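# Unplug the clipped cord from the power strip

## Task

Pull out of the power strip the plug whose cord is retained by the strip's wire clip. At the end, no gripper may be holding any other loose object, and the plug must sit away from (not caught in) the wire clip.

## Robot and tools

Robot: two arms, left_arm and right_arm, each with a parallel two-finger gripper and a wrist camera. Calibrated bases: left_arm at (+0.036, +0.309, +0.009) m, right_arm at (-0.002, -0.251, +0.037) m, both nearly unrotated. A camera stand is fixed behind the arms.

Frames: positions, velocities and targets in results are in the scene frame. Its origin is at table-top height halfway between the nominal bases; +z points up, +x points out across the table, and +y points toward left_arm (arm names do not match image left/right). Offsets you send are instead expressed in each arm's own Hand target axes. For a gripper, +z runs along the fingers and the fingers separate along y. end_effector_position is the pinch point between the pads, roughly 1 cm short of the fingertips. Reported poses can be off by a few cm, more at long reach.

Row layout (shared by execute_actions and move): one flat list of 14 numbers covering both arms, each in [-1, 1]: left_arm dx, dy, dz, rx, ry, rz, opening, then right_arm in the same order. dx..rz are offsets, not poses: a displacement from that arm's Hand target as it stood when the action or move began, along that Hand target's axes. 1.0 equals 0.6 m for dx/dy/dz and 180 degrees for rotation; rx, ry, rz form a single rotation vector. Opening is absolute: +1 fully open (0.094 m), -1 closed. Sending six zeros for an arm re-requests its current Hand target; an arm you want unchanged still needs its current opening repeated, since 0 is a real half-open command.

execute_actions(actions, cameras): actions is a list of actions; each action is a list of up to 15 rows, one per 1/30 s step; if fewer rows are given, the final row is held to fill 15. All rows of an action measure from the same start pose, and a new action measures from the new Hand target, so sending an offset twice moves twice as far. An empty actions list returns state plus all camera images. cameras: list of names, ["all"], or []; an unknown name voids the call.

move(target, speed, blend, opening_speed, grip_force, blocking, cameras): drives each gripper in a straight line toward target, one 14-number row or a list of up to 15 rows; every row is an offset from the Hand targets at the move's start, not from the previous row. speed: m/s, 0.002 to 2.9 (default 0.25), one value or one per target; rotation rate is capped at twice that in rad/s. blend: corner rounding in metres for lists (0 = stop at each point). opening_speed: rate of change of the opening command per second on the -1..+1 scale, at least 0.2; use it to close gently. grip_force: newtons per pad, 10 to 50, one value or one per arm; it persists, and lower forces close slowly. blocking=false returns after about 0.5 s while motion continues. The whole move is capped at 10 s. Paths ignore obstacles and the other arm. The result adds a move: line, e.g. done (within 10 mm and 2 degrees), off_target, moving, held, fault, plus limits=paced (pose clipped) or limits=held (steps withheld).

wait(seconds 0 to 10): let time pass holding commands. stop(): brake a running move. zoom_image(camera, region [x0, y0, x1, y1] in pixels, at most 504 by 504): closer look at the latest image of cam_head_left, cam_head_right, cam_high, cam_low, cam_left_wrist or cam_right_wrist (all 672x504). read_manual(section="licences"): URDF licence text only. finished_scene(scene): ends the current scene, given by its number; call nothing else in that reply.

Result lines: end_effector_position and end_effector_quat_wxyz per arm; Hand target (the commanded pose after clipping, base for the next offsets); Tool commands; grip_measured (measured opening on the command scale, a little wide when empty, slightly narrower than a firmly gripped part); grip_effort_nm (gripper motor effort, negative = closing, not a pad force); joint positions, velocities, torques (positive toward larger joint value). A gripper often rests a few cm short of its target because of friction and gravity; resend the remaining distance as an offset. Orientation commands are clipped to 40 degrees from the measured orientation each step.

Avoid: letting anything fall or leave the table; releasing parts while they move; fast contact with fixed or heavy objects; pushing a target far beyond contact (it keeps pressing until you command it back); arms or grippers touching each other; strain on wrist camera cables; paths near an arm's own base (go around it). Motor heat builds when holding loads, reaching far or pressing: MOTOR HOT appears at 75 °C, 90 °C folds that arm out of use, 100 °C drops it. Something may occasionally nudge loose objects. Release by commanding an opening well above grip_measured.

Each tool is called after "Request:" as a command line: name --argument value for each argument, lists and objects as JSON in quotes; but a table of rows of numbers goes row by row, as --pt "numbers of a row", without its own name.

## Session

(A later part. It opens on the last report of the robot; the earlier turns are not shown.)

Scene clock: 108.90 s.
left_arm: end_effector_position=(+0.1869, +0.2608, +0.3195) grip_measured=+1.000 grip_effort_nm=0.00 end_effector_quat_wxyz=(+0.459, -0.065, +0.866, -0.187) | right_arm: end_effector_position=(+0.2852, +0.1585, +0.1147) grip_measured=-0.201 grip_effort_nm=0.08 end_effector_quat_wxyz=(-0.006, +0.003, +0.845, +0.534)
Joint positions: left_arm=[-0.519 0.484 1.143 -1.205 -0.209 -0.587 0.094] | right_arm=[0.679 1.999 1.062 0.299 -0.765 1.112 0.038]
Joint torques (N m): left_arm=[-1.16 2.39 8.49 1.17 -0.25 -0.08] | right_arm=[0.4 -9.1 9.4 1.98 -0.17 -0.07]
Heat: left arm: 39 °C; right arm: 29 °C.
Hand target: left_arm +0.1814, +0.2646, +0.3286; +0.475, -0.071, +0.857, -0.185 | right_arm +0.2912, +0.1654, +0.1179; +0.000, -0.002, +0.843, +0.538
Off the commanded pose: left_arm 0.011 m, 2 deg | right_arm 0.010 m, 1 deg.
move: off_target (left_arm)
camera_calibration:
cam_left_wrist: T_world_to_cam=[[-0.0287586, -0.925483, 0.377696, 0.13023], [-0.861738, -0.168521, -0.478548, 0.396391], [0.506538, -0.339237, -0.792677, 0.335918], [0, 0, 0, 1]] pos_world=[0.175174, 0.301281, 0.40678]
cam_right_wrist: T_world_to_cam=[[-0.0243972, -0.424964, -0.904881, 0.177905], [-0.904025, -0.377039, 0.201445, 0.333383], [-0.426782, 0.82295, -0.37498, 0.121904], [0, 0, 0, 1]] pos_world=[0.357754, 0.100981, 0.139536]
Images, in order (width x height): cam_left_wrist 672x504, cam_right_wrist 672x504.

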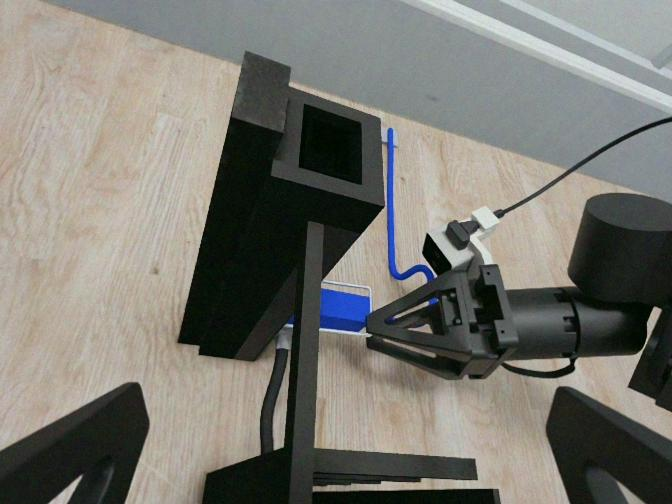

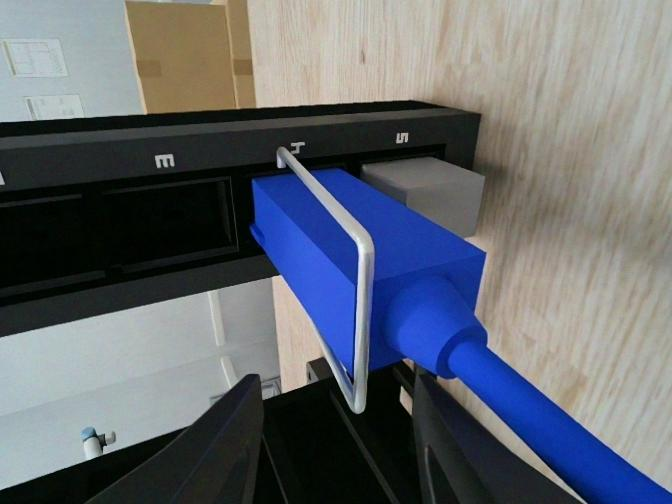

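Request:
move --pt "0 0 0 0 0 0 1 -0.002 -0.006 0.013 0 0 0 -0.2" --pt "0 0 0 0 0 0 1 -0.002 -0.006 0.013 0 0 0 -1" --speed 0.1 --grip_force 30 --cameras '["cam_right_wrist","cam_left_wrist"]'

Request:
zoom_image --camera "cam_right_wrist" --region '[220, 280, 480, 480]'

Scene clock: 115.33 s.
left_arm: end_effector_position=(+0.1869, +0.2608, +0.3195) grip_measured=+1.000 grip_effort_nm=0.00 end_effector_quat_wxyz=(+0.459, -0.065, +0.866, -0.187) | right_arm: end_effector_position=(+0.2850, +0.1636, +0.1064) grip_measured=-0.914 grip_effort_nm=-0.59 end_effector_quat_wxyz=(-0.014, +0.006, +0.846, +0.532)
Joint positions: left_arm=[-0.519 0.484 1.143 -1.205 -0.209 -0.587 0.094] | right_arm=[0.687 2.033 1.077 0.311 -0.766 1.124 0.004]
Joint torques (N m): left_arm=[-1.1 2.39 8.53 1.16 -0.26 -0.08] | right_arm=[0.46 -9.65 9.06 2.09 -0.11 -0.1]
Heat: left arm: 39 °C; right arm: 29 °C.
Hand target: left_arm +0.1814, +0.2646, +0.3286; +0.475, -0.071, +0.857, -0.185 | right_arm +0.2925, +0.1709, +0.1113; +0.000, -0.001, +0.843, +0.538
Off the commanded pose: left_arm 0.011 m, 2 deg | right_arm 0.012 m, 2 deg.
grip_force (N): 30, 30
move: off_target (left_arm, right_arm)
camera_calibration:
cam_left_wrist: T_world_to_cam=[[-0.0287586, -0.925483, 0.377696, 0.13023], [-0.861738, -0.168521, -0.478548, 0.396391], [0.506538, -0.339237, -0.792677, 0.335918], [0, 0, 0, 1]] pos_world=[0.175174, 0.301281, 0.40678]
cam_right_wrist: T_world_to_cam=[[-0.0376264, -0.428829, -0.902602, 0.17681], [-0.899507, -0.37891, 0.217519, 0.334079], [-0.435284, 0.820081, -0.371478, 0.117097], [0, 0, 0, 1]] pos_world=[0.358129, 0.106378, 0.130419]
Images, in order (width x height): cam_left_wrist 672x504, cam_right_wrist 672x504.

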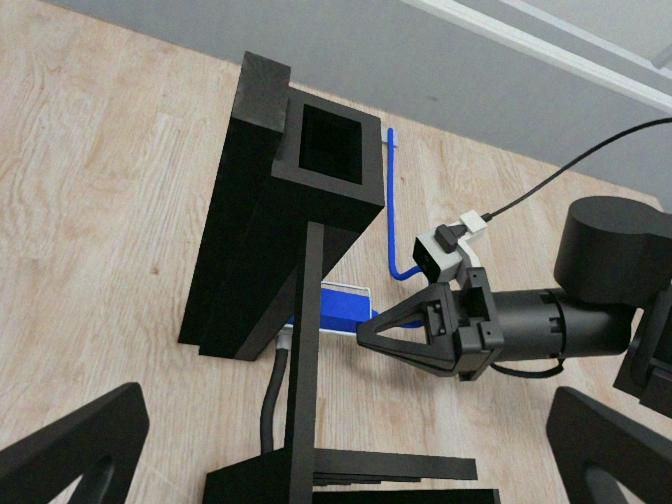

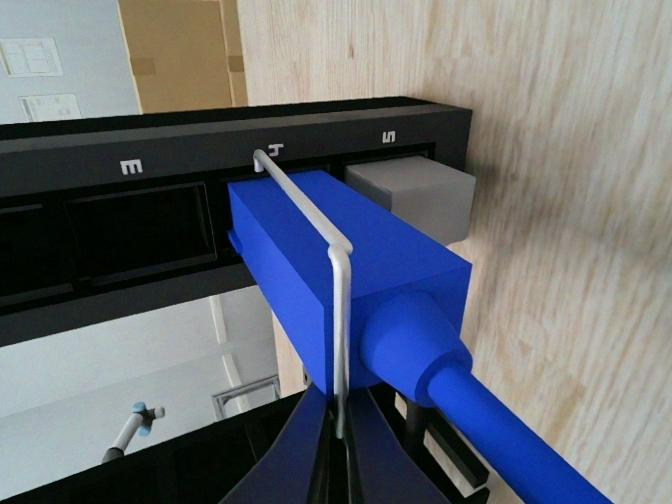

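Scaled by 1.938 from the camera's 672x504 image, which has a finer 960x720 frame.

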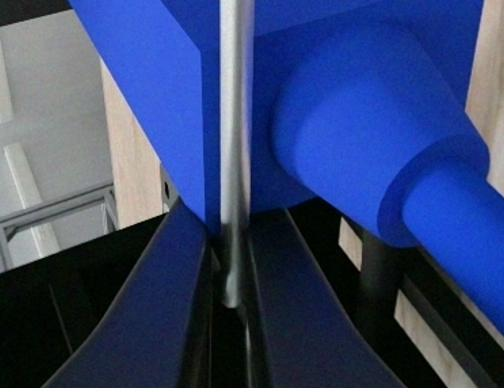

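Request:
move --pt "0 0 0 0 0 0 1 0 0.0655 -0.0115 0 0 0 -1" --pt "0 0 0 0 0 0 1 0 0.128 0.0114 0 0 0 -1" --pt "0 0 0 0 0 0 1 0 0.148 0.029 0 0 0 -1" --speed 0.08 --blend 0.01 --grip_force 50 --cameras '["cam_right_wrist","cam_left_wrist"]'

Scene clock: 125.93 s.
left_arm: end_effector_position=(+0.1869, +0.2608, +0.3195) grip_measured=+1.000 grip_effort_nm=0.00 end_effector_quat_wxyz=(+0.459, -0.065, +0.866, -0.187) | right_arm: end_effector_position=(+0.2841, +0.1932, +0.1592) grip_measured=-0.947 grip_effort_nm=-1.02 end_effector_quat_wxyz=(-0.029, +0.032, +0.867, +0.496)
Joint positions: left_arm=[-0.519 0.484 1.143 -1.205 -0.209 -0.587 0.094] | right_arm=[0.756 1.979 1.321 -0.048 -0.677 1.178 0.002]
Joint torques (N m): left_arm=[-1.18 2.32 8.47 1.16 -0.25 -0.09] | right_arm=[2.56 -9.09 12.52 3.12 -0.24 0.05]
Heat: left arm: 39 °C; right arm: 30 °C.
Hand target: left_arm +0.1814, +0.2646, +0.3286; +0.475, -0.071, +0.857, -0.185 | right_arm +0.2922, +0.2241, +0.1845; +0.000, -0.001, +0.843, +0.538
Off the commanded pose: left_arm 0.011 m, 2 deg | right_arm 0.041 m, 8 deg.
move: off_target (left_arm, right_arm); blend cut to 0.008 m at target 2
camera_calibration:
cam_left_wrist: T_world_to_cam=[[-0.0287586, -0.925483, 0.377696, 0.13023], [-0.861738, -0.168521, -0.478548, 0.396391], [0.506538, -0.339237, -0.792677, 0.335918], [0, 0, 0, 1]] pos_world=[0.175174, 0.301281, 0.40678]
cam_right_wrist: T_world_to_cam=[[-0.0976231, -0.500324, -0.860317, 0.26113], [-0.894987, -0.333947, 0.295767, 0.310631], [-0.43528, 0.798846, -0.415183, 0.123099], [0, 0, 0, 1]] pos_world=[0.357086, 0.136047, 0.183889]
Images, in order (width x height): cam_left_wrist 672x504, cam_right_wrist 672x504.

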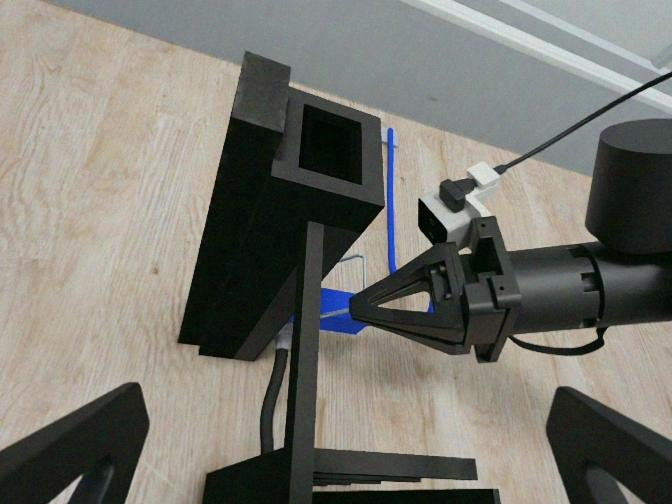

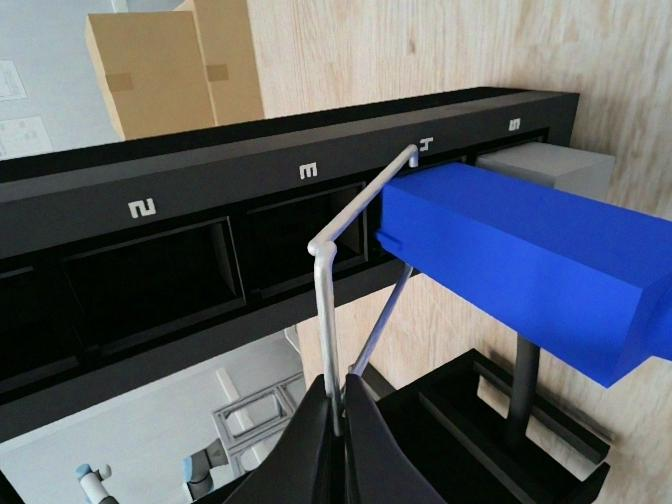

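Request:
move --target '[0,0,0,0,0,0,1,0,0.045,0.06,0,0,0,-1]' --speed 0.08 --cameras '["cam_right_wrist"]'

Scene clock: 129.50 s.
left_arm: end_effector_position=(+0.1869, +0.2608, +0.3195) grip_measured=+1.000 grip_effort_nm=0.00 end_effector_quat_wxyz=(+0.459, -0.065, +0.866, -0.187) | right_arm: end_effector_position=(+0.2863, +0.2290, +0.1774) grip_measured=-0.934 grip_effort_nm=-1.02 end_effector_quat_wxyz=(-0.028, +0.024, +0.868, +0.496)
Joint positions: left_arm=[-0.519 0.484 1.143 -1.205 -0.209 -0.587 0.094] | right_arm=[0.809 2.052 1.503 -0.134 -0.64 1.203 0.003]
Joint torques (N m): left_arm=[-1.11 2.37 8.47 1.16 -0.25 -0.09] | right_arm=[3.58 -7.86 12.86 3.51 -0.07 0.28]
Heat: left arm: 39 °C; right arm: 30 °C.
Hand target: left_arm +0.1814, +0.2646, +0.3286; +0.475, -0.071, +0.857, -0.185 | right_arm +0.2920, +0.2682, +0.1939; +0.000, -0.002, +0.843, +0.538
Off the commanded pose: left_arm 0.011 m, 2 deg | right_arm 0.043 m, 7 deg.
move: off_target (left_arm, right_arm)
camera_calibration:
cam_right_wrist: T_world_to_cam=[[-0.0823109, -0.50217, -0.860843, 0.291105], [-0.893949, -0.344624, 0.286512, 0.322918], [-0.440545, 0.793133, -0.420548, 0.106811], [0, 0, 0, 1]] pos_world=[0.359688, 0.172754, 0.202995]
Images, in order (width x height): cam_right_wrist 672x504.

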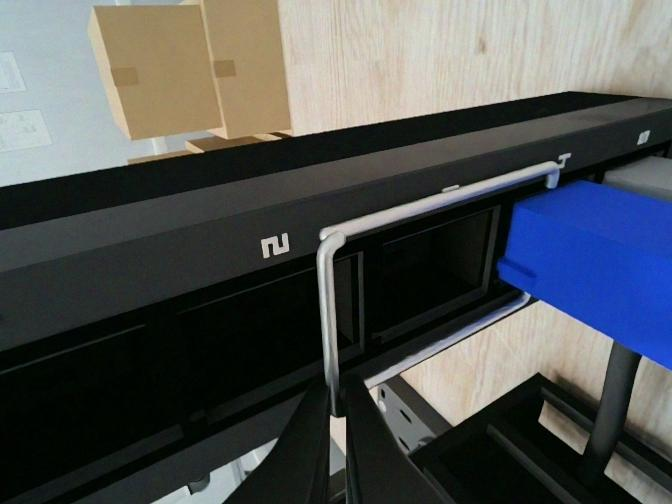

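Request:
move --pt "0 0 0 0 0 0 1 0 -0.05 -0.045 0 0 0 -1" --pt "0 0 0 0 0 0 1 0 -0.05 -0.045 0 0 0 -0.6" --pt "0 0 0 0 0 0 1 0 -0.05 -0.27 0 0 0 -0.6" --pt "0 0 0 0 0 0 1 -0.033 -0.215 -0.27 0 0 -0.5 0" --speed 0.2 --cameras '["cam_right_wrist","cam_left_wrist"]'

Scene clock: 144.07 s.
left_arm: end_effector_position=(+0.1869, +0.2608, +0.3195) grip_measured=+1.000 grip_effort_nm=0.00 end_effector_quat_wxyz=(+0.459, -0.065, +0.866, -0.187) | right_arm: end_effector_position=(+0.3153, +0.0686, +0.1508) grip_measured=-0.001 grip_effort_nm=0.09 end_effector_quat_wxyz=(-0.384, +0.597, -0.599, -0.370)
Joint positions: left_arm=[-0.519 0.484 1.143 -1.205 -0.209 -0.587 0.094] | right_arm=[0.435 1.829 1.04 -0.015 -0.928 -0.71 0.047]
Joint torques (N m): left_arm=[-1.13 2.35 8.53 1.17 -0.25 -0.09] | right_arm=[-0.47 -8.12 5.5 1.86 -0.54 -0.14]
Heat: left arm: 38 °C; right arm: 31 °C.
Hand target: left_arm +0.1814, +0.2646, +0.3286; +0.475, -0.071, +0.857, -0.185 | right_arm +0.3124, +0.0670, +0.1452; -0.381, +0.597, -0.595, -0.380
Off the commanded pose: left_arm 0.011 m, 2 deg | right_arm 0.007 m, 1 deg.
move: off_target (left_arm); target 2's new opening was sent with right_arm's hand 0.007 m and 3 deg from that target
camera_calibration:
cam_left_wrist: T_world_to_cam=[[-0.0287586, -0.925483, 0.377696, 0.13023], [-0.861738, -0.168521, -0.478548, 0.396391], [0.506538, -0.339237, -0.792677, 0.335918], [0, 0, 0, 1]] pos_world=[0.175174, 0.301281, 0.40678]
cam_right_wrist: T_world_to_cam=[[0.999918, -0.0127356, 0.001625, -0.314871], [-0.00878413, -0.770932, -0.636857, 0.190635], [0.00936354, 0.636791, -0.77098, 0.157326], [0, 0, 0, 1]] pos_world=[0.315046, 0.0427725, 0.243214]
Images, in order (width x height): cam_left_wrist 672x504, cam_right_wrist 672x504.

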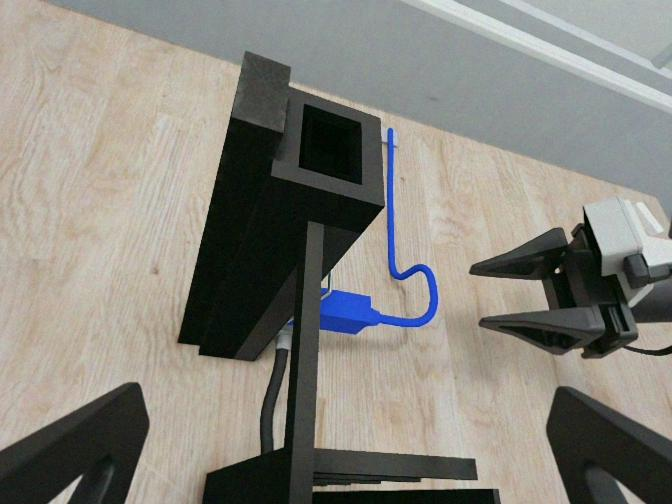

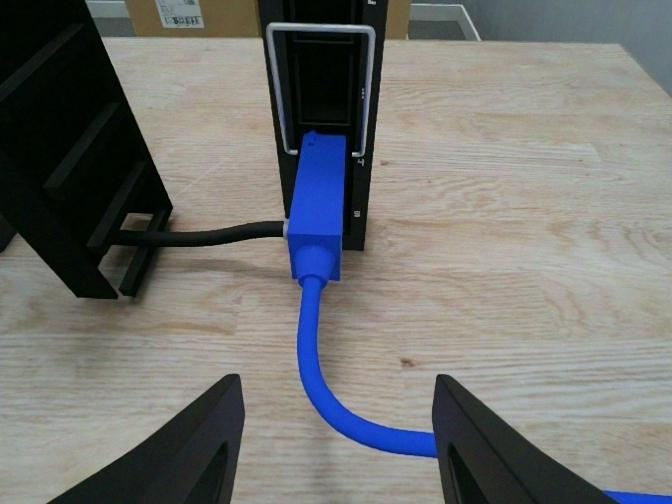

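Request:
move --target '[0,0,0,0,0,0,1,0.007,0.007,0.220,0,0,0,0]' --speed 0.15 --cameras '["cam_right_wrist","cam_left_wrist"]'

Scene clock: 149.27 s.
left_arm: end_effector_position=(+0.1869, +0.2608, +0.3195) grip_measured=+1.000 grip_effort_nm=0.01 end_effector_quat_wxyz=(+0.459, -0.065, +0.866, -0.187) | right_arm: end_effector_position=(+0.3035, +0.1777, +0.0874) grip_measured=-0.001 grip_effort_nm=0.09 end_effector_quat_wxyz=(-0.376, +0.597, -0.597, -0.382)
Joint positions: left_arm=[-0.519 0.484 1.143 -1.205 -0.209 -0.587 0.094] | right_arm=[0.685 2.148 1.159 0.36 -0.763 -0.457 0.047]
Joint torques (N m): left_arm=[-1.17 2.35 8.46 1.16 -0.25 -0.1] | right_arm=[0.68 -9.63 8.84 2.05 -0.12 0.02]
Heat: left arm: 38 °C; right arm: 31 °C.
Hand target: left_arm +0.1814, +0.2646, +0.3286; +0.475, -0.071, +0.857, -0.185 | right_arm +0.3082, +0.1848, +0.0857; -0.381, +0.597, -0.595, -0.380
Off the commanded pose: left_arm 0.011 m, 2 deg | right_arm 0.009 m, 1 deg.
move: off_target (left_arm)
camera_calibration:
cam_left_wrist: T_world_to_cam=[[-0.0287586, -0.925483, 0.377696, 0.13023], [-0.861738, -0.168521, -0.478548, 0.396391], [0.506538, -0.339237, -0.792677, 0.335918], [0, 0, 0, 1]] pos_world=[0.175174, 0.301281, 0.40678]
cam_right_wrist: T_world_to_cam=[[0.999781, 0.00386128, -0.0205714, -0.302541], [-0.0102585, -0.766297, -0.642405, 0.234307], [-0.0182443, 0.642475, -0.766089, 0.0459694], [0, 0, 0, 1]] pos_world=[0.305717, 0.151183, 0.179513]
Images, in order (width x height): cam_left_wrist 672x504, cam_right_wrist 672x504.

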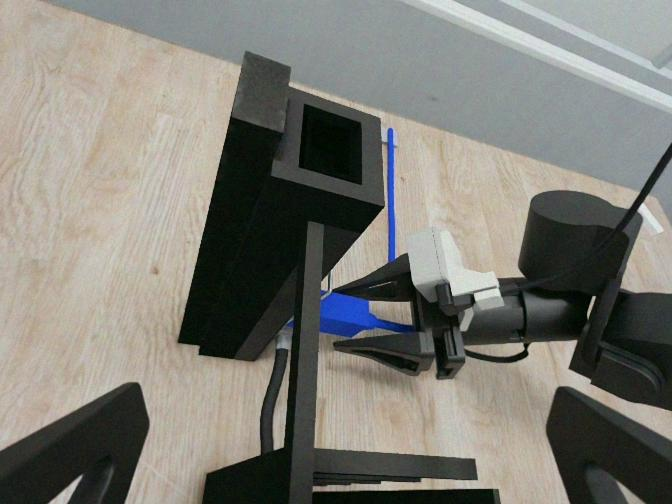

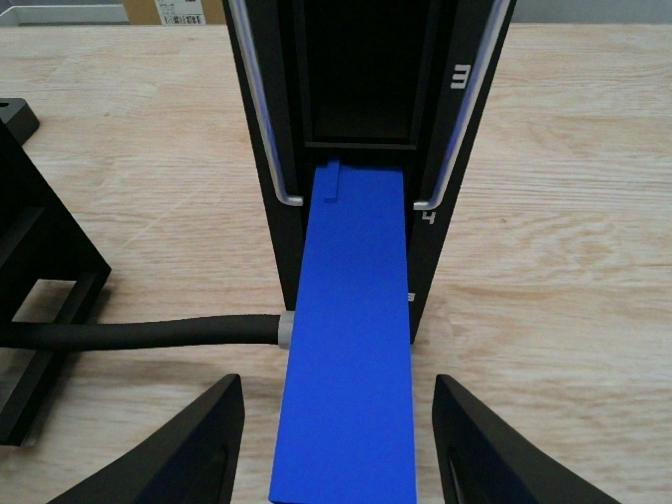

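Request:
move --pt "0 0 0 0 0 0 1 0 -0.004 0 0 0 0 -0.95" --pt "0 0 0 0 0 0 1 0.096 -0.004 -0.205 0 0 0 -0.95" --speed 0.12 --opening_speed 1 --cameras '["cam_right_wrist","cam_left_wrist","cam_low"]'

Request:
zoom_image --camera "cam_low" --region '[200, 120, 400, 300]'

Scene clock: 157.70 s.
left_arm: end_effector_position=(+0.1869, +0.2608, +0.3195) grip_measured=+1.000 grip_effort_nm=0.00 end_effector_quat_wxyz=(+0.459, -0.065, +0.866, -0.187) | right_arm: end_effector_position=(+0.3141, +0.0476, +0.0663) grip_measured=-0.503 grip_effort_nm=-1.02 end_effector_quat_wxyz=(-0.366, +0.593, -0.614, -0.372)
Joint positions: left_arm=[-0.519 0.484 1.143 -1.205 -0.209 -0.587 0.094] | right_arm=[0.385 2.018 0.924 0.195 -0.949 -0.771 0.023]
Joint torques (N m): left_arm=[-1.16 2.3 8.49 1.19 -0.26 -0.09] | right_arm=[-0.05 -13.83 4.7 1.53 -0.66 -0.1]
Heat: left arm: 38 °C; right arm: 30 °C.
Hand target: left_arm +0.1814, +0.2646, +0.3286; +0.475, -0.071, +0.857, -0.185 | right_arm +0.3108, +0.0490, +0.0855; -0.381, +0.597, -0.595, -0.380
Off the commanded pose: left_arm 0.011 m, 2 deg | right_arm 0.019 m, 3 deg.
move: off_target (left_arm, right_arm)
camera_calibration:
cam_left_wrist: T_world_to_cam=[[-0.0287586, -0.925483, 0.377696, 0.13023], [-0.861738, -0.168521, -0.478548, 0.396391], [0.506538, -0.339237, -0.792677, 0.335918], [0, 0, 0, 1]] pos_world=[0.175174, 0.301281, 0.40678]
cam_right_wrist: T_world_to_cam=[[0.999111, -0.0224677, -0.0356776, -0.310552], [-0.0396712, -0.78752, -0.615011, 0.129606], [-0.0142789, 0.61588, -0.787711, 0.115159], [0, 0, 0, 1]] pos_world=[0.317062, 0.0241659, 0.159342]
Images, in order (width x height): cam_low 672x504, cam_left_wrist 672x504, cam_right_wrist 672x504.

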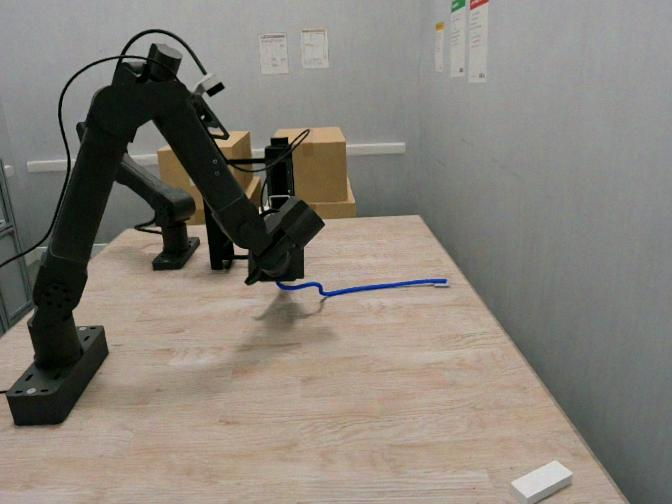

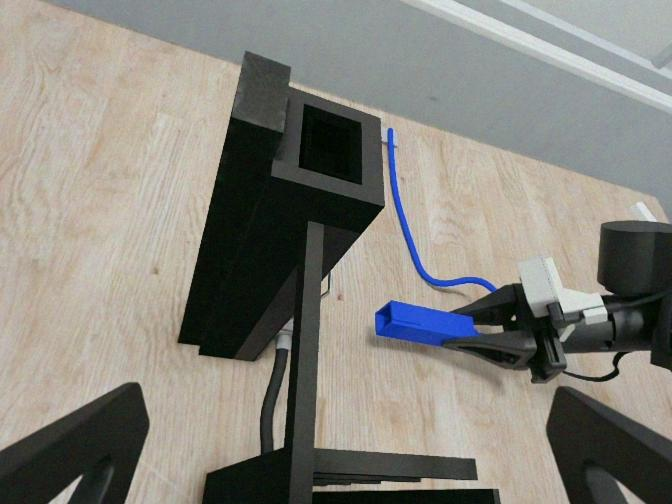

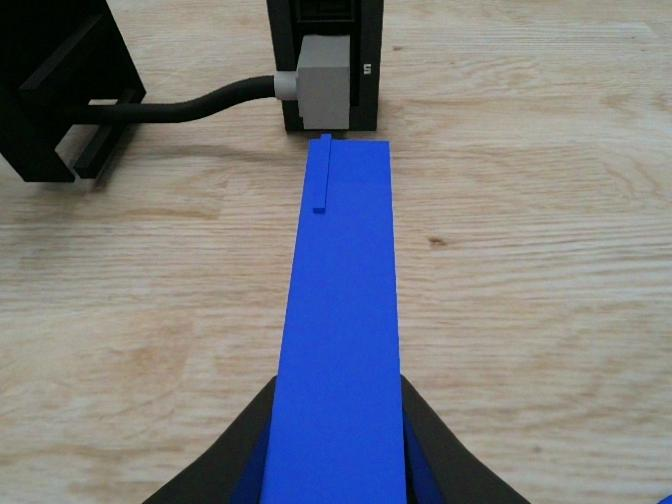

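Scaled by 2.520 from the camera's 672x504 image, which has a finer 960x720 frame.

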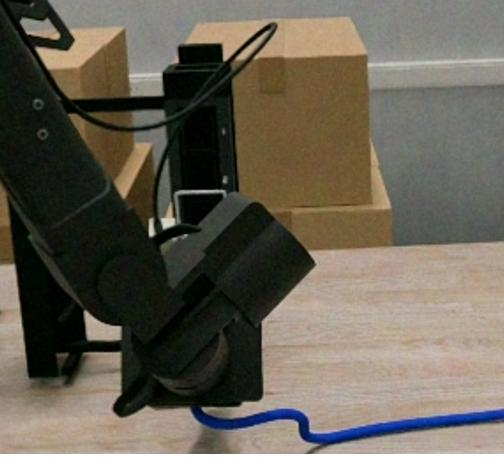

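Request:
move --target '[0,0,0,0,0,0,1,0.055,0,0.026,0,0,0,-0.95]' --speed 0.08 --cameras '["cam_right_wrist","cam_left_wrist","cam_low"]'

Request:
zoom_image --camera "cam_left_wrist" --region '[340, 220, 580, 400]'

Scene clock: 162.73 s.
left_arm: end_effector_position=(+0.1869, +0.2608, +0.3195) grip_measured=+1.000 grip_effort_nm=0.00 end_effector_quat_wxyz=(+0.459, -0.065, +0.866, -0.187) | right_arm: end_effector_position=(+0.3149, +0.0482, +0.0474) grip_measured=-0.503 grip_effort_nm=-1.02 end_effector_quat_wxyz=(-0.375, +0.596, -0.607, -0.368)
Joint positions: left_arm=[-0.519 0.484 1.143 -1.205 -0.209 -0.587 0.094] | right_arm=[0.385 2.084 0.903 0.304 -0.951 -0.776 0.023]
Joint torques (N m): left_arm=[-1.13 2.39 8.44 1.18 -0.24 -0.08] | right_arm=[-0.03 -9.42 4.16 1.92 -0.63 -0.1]
Heat: left arm: 38 °C; right arm: 30 °C.
Hand target: left_arm +0.1814, +0.2646, +0.3286; +0.475, -0.071, +0.857, -0.185 | right_arm +0.3110, +0.0493, +0.0488; -0.381, +0.597, -0.595, -0.380
Off the commanded pose: left_arm 0.011 m, 2 deg | right_arm 0.004 m, 2 deg.
move: off_target (left_arm)
camera_calibration:
cam_left_wrist: T_world_to_cam=[[-0.0287586, -0.925483, 0.377696, 0.13023], [-0.861738, -0.168521, -0.478548, 0.396391], [0.506538, -0.339237, -0.792677, 0.335918], [0, 0, 0, 1]] pos_world=[0.175174, 0.301281, 0.40678]
cam_right_wrist: T_world_to_cam=[[0.999753, -0.0185597, -0.0122542, -0.313517], [-0.0221499, -0.781299, -0.623764, 0.113079], [0.00200266, 0.623881, -0.781517, 0.0940258], [0, 0, 0, 1]] pos_world=[0.315756, 0.0238687, 0.140175]
Images, in order (width x height): cam_low 672x504, cam_left_wrist 672x504, cam_right_wrist 672x504.

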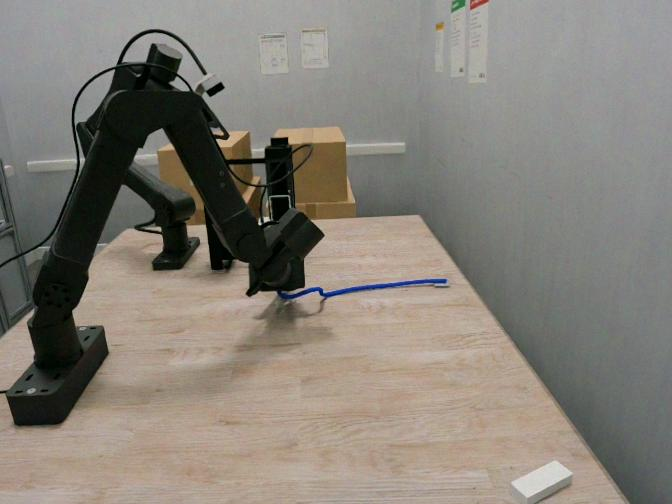

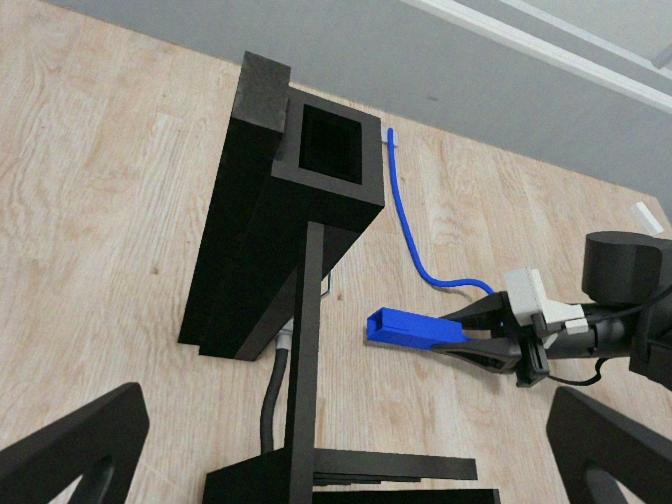

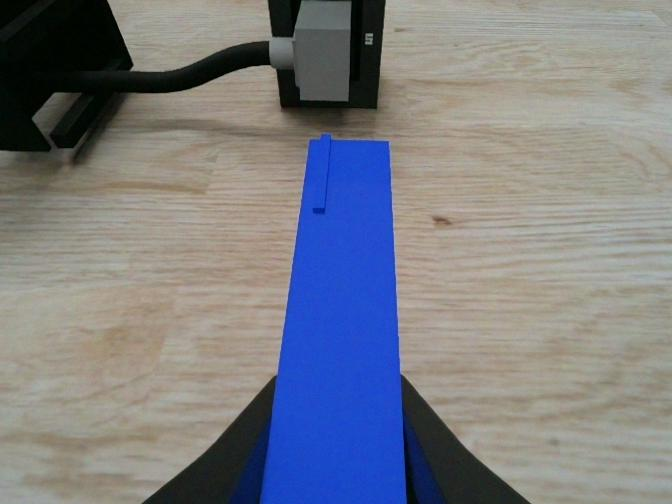

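Scaled by 2.100 from the camera's 672x504 image, which has a finer 960x720 frame.

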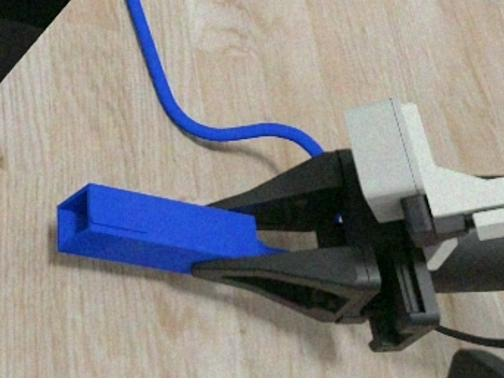

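Request:
move --target '[0,0,0,0,0,0,1,0.036,0,0.017,0,0,0,-0.95]' --speed 0.05 --cameras '["cam_left_wrist","cam_right_wrist"]'

Request:
zoom_image --camera "cam_left_wrist" --region '[340, 220, 580, 400]'

Scene clock: 169.33 s.
left_arm: end_effector_position=(+0.1869, +0.2608, +0.3195) grip_measured=+1.000 grip_effort_nm=0.00 end_effector_quat_wxyz=(+0.459, -0.065, +0.866, -0.187) | right_arm: end_effector_position=(+0.3167, +0.0493, +0.0268) grip_measured=-0.503 grip_effort_nm=-1.02 end_effector_quat_wxyz=(-0.379, +0.597, -0.604, -0.368)
Joint positions: left_arm=[-0.519 0.484 1.143 -1.205 -0.209 -0.587 0.094] | right_arm=[0.385 2.162 0.903 0.391 -0.954 -0.776 0.023]
Joint torques (N m): left_arm=[-1.14 2.35 8.49 1.15 -0.25 -0.09] | right_arm=[-0.08 -9.24 3.47 1.94 -0.6 -0.07]
Heat: left arm: 38 °C; right arm: 30 °C.
Hand target: left_arm +0.1814, +0.2646, +0.3286; +0.475, -0.071, +0.857, -0.185 | right_arm +0.3110, +0.0494, +0.0250; -0.381, +0.597, -0.595, -0.380
Off the commanded pose: left_arm 0.011 m, 2 deg | right_arm 0.006 m, 2 deg.
move: off_target (left_arm)
camera_calibration:
cam_left_wrist: T_world_to_cam=[[-0.0287586, -0.925483, 0.377696, 0.13023], [-0.861738, -0.168521, -0.478548, 0.396391], [0.506538, -0.339237, -0.792677, 0.335918], [0, 0, 0, 1]] pos_world=[0.175174, 0.301281, 0.40678]
cam_right_wrist: T_world_to_cam=[[0.999848, -0.0165231, -0.00559183, -0.315832], [-0.0163686, -0.777918, -0.628153, 0.0992814], [0.00602905, 0.628149, -0.77807, 0.0756893], [0, 0, 0, 1]] pos_world=[0.316953, 0.0244701, 0.119489]
Images, in order (width x height): cam_left_wrist 672x504, cam_right_wrist 672x504.

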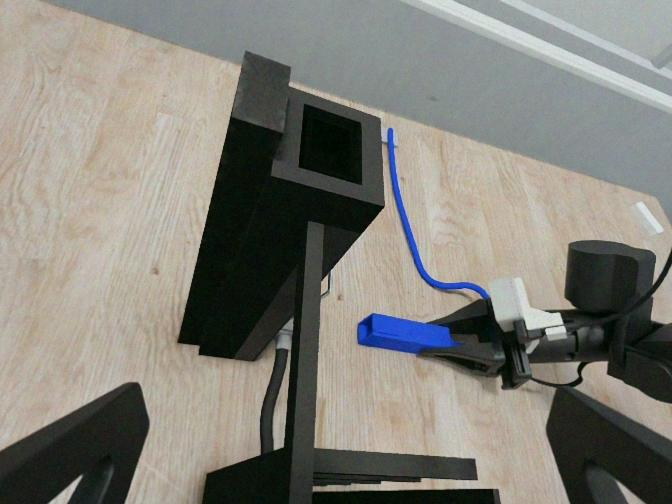

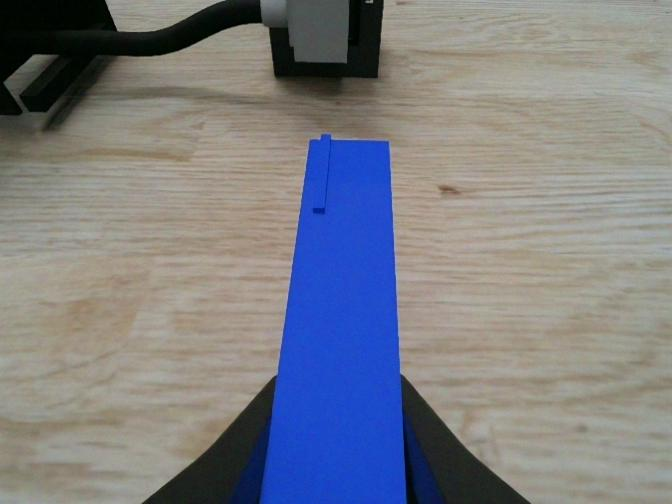

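Scaled by 2.100 from the camera's 672x504 image, which has a finer 960x720 frame.

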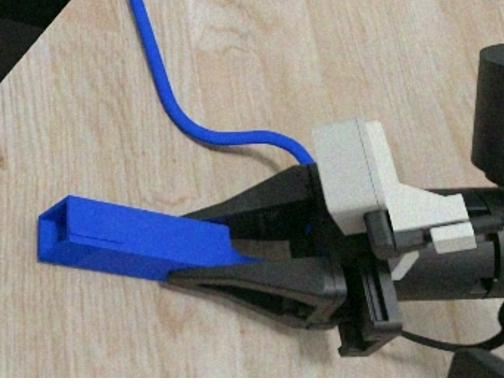

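Request:
move --pt "0 0 0 0 0 0 1 0.012 0 0.005 0 0 0 -0.95" --pt "0 0 0 0 0 0 1 0.012 0 0.005 0 0 0 0" --pt "0 0 0 0 0 0 1 0.0 0 -0.18 0 0 0 0" --speed '[0.04,0.1,0.12]' --opening_speed 0.6 --cameras '["cam_left_wrist","cam_right_wrist"]'

Scene clock: 176.57 s.
left_arm: end_effector_position=(+0.1869, +0.2608, +0.3195) grip_measured=+1.000 grip_effort_nm=0.01 end_effector_quat_wxyz=(+0.459, -0.065, +0.866, -0.187) | right_arm: end_effector_position=(+0.3029, -0.0514, +0.0534) grip_measured=-0.001 grip_effort_nm=0.08 end_effector_quat_wxyz=(-0.361, +0.595, -0.611, -0.378)
Joint positions: left_arm=[-0.519 0.484 1.143 -1.205 -0.209 -0.587 0.094] | right_arm=[0.098 2.001 0.897 -0.249 -1.087 -1.288 0.047]
Joint torques (N m): left_arm=[-1.16 2.32 8.43 1.15 -0.26 -0.08] | right_arm=[-0.1 -10.96 7.35 0.68 -0.76 -0.13]
Heat: left arm: 38 °C; right arm: 29 °C.
Hand target: left_arm +0.1814, +0.2646, +0.3286; +0.475, -0.071, +0.857, -0.185 | right_arm +0.3111, -0.0485, +0.0705; -0.381, +0.597, -0.595, -0.380
Off the commanded pose: left_arm 0.011 m, 2 deg | right_arm 0.019 m, 3 deg.
move: off_target (left_arm, right_arm)
camera_calibration:
cam_left_wrist: T_world_to_cam=[[-0.0287586, -0.925483, 0.377696, 0.13023], [-0.861738, -0.168521, -0.478548, 0.396391], [0.506538, -0.339237, -0.792677, 0.335918], [0, 0, 0, 1]] pos_world=[0.175174, 0.301281, 0.40678]
cam_right_wrist: T_world_to_cam=[[0.998891, -0.00868766, -0.0462798, -0.300679], [-0.0353913, -0.786814, -0.616174, 0.042026], [-0.0310605, 0.617128, -0.786249, 0.170758], [0, 0, 0, 1]] pos_world=[0.307137, -0.0749251, 0.146238]
Images, in order (width x height): cam_left_wrist 672x504, cam_right_wrist 672x504.

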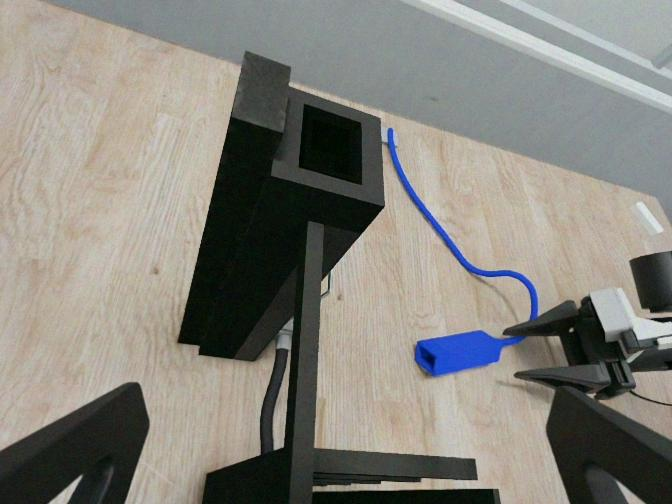

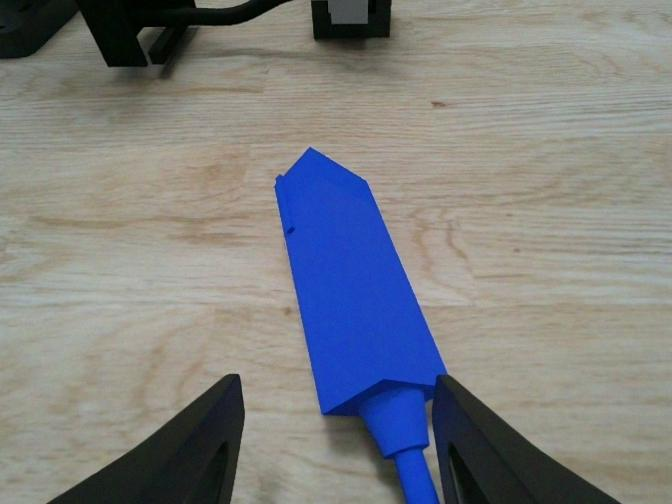

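Plug is free on the table.

Request:
finished_scene --scene 2

The scene is finished: the task was done.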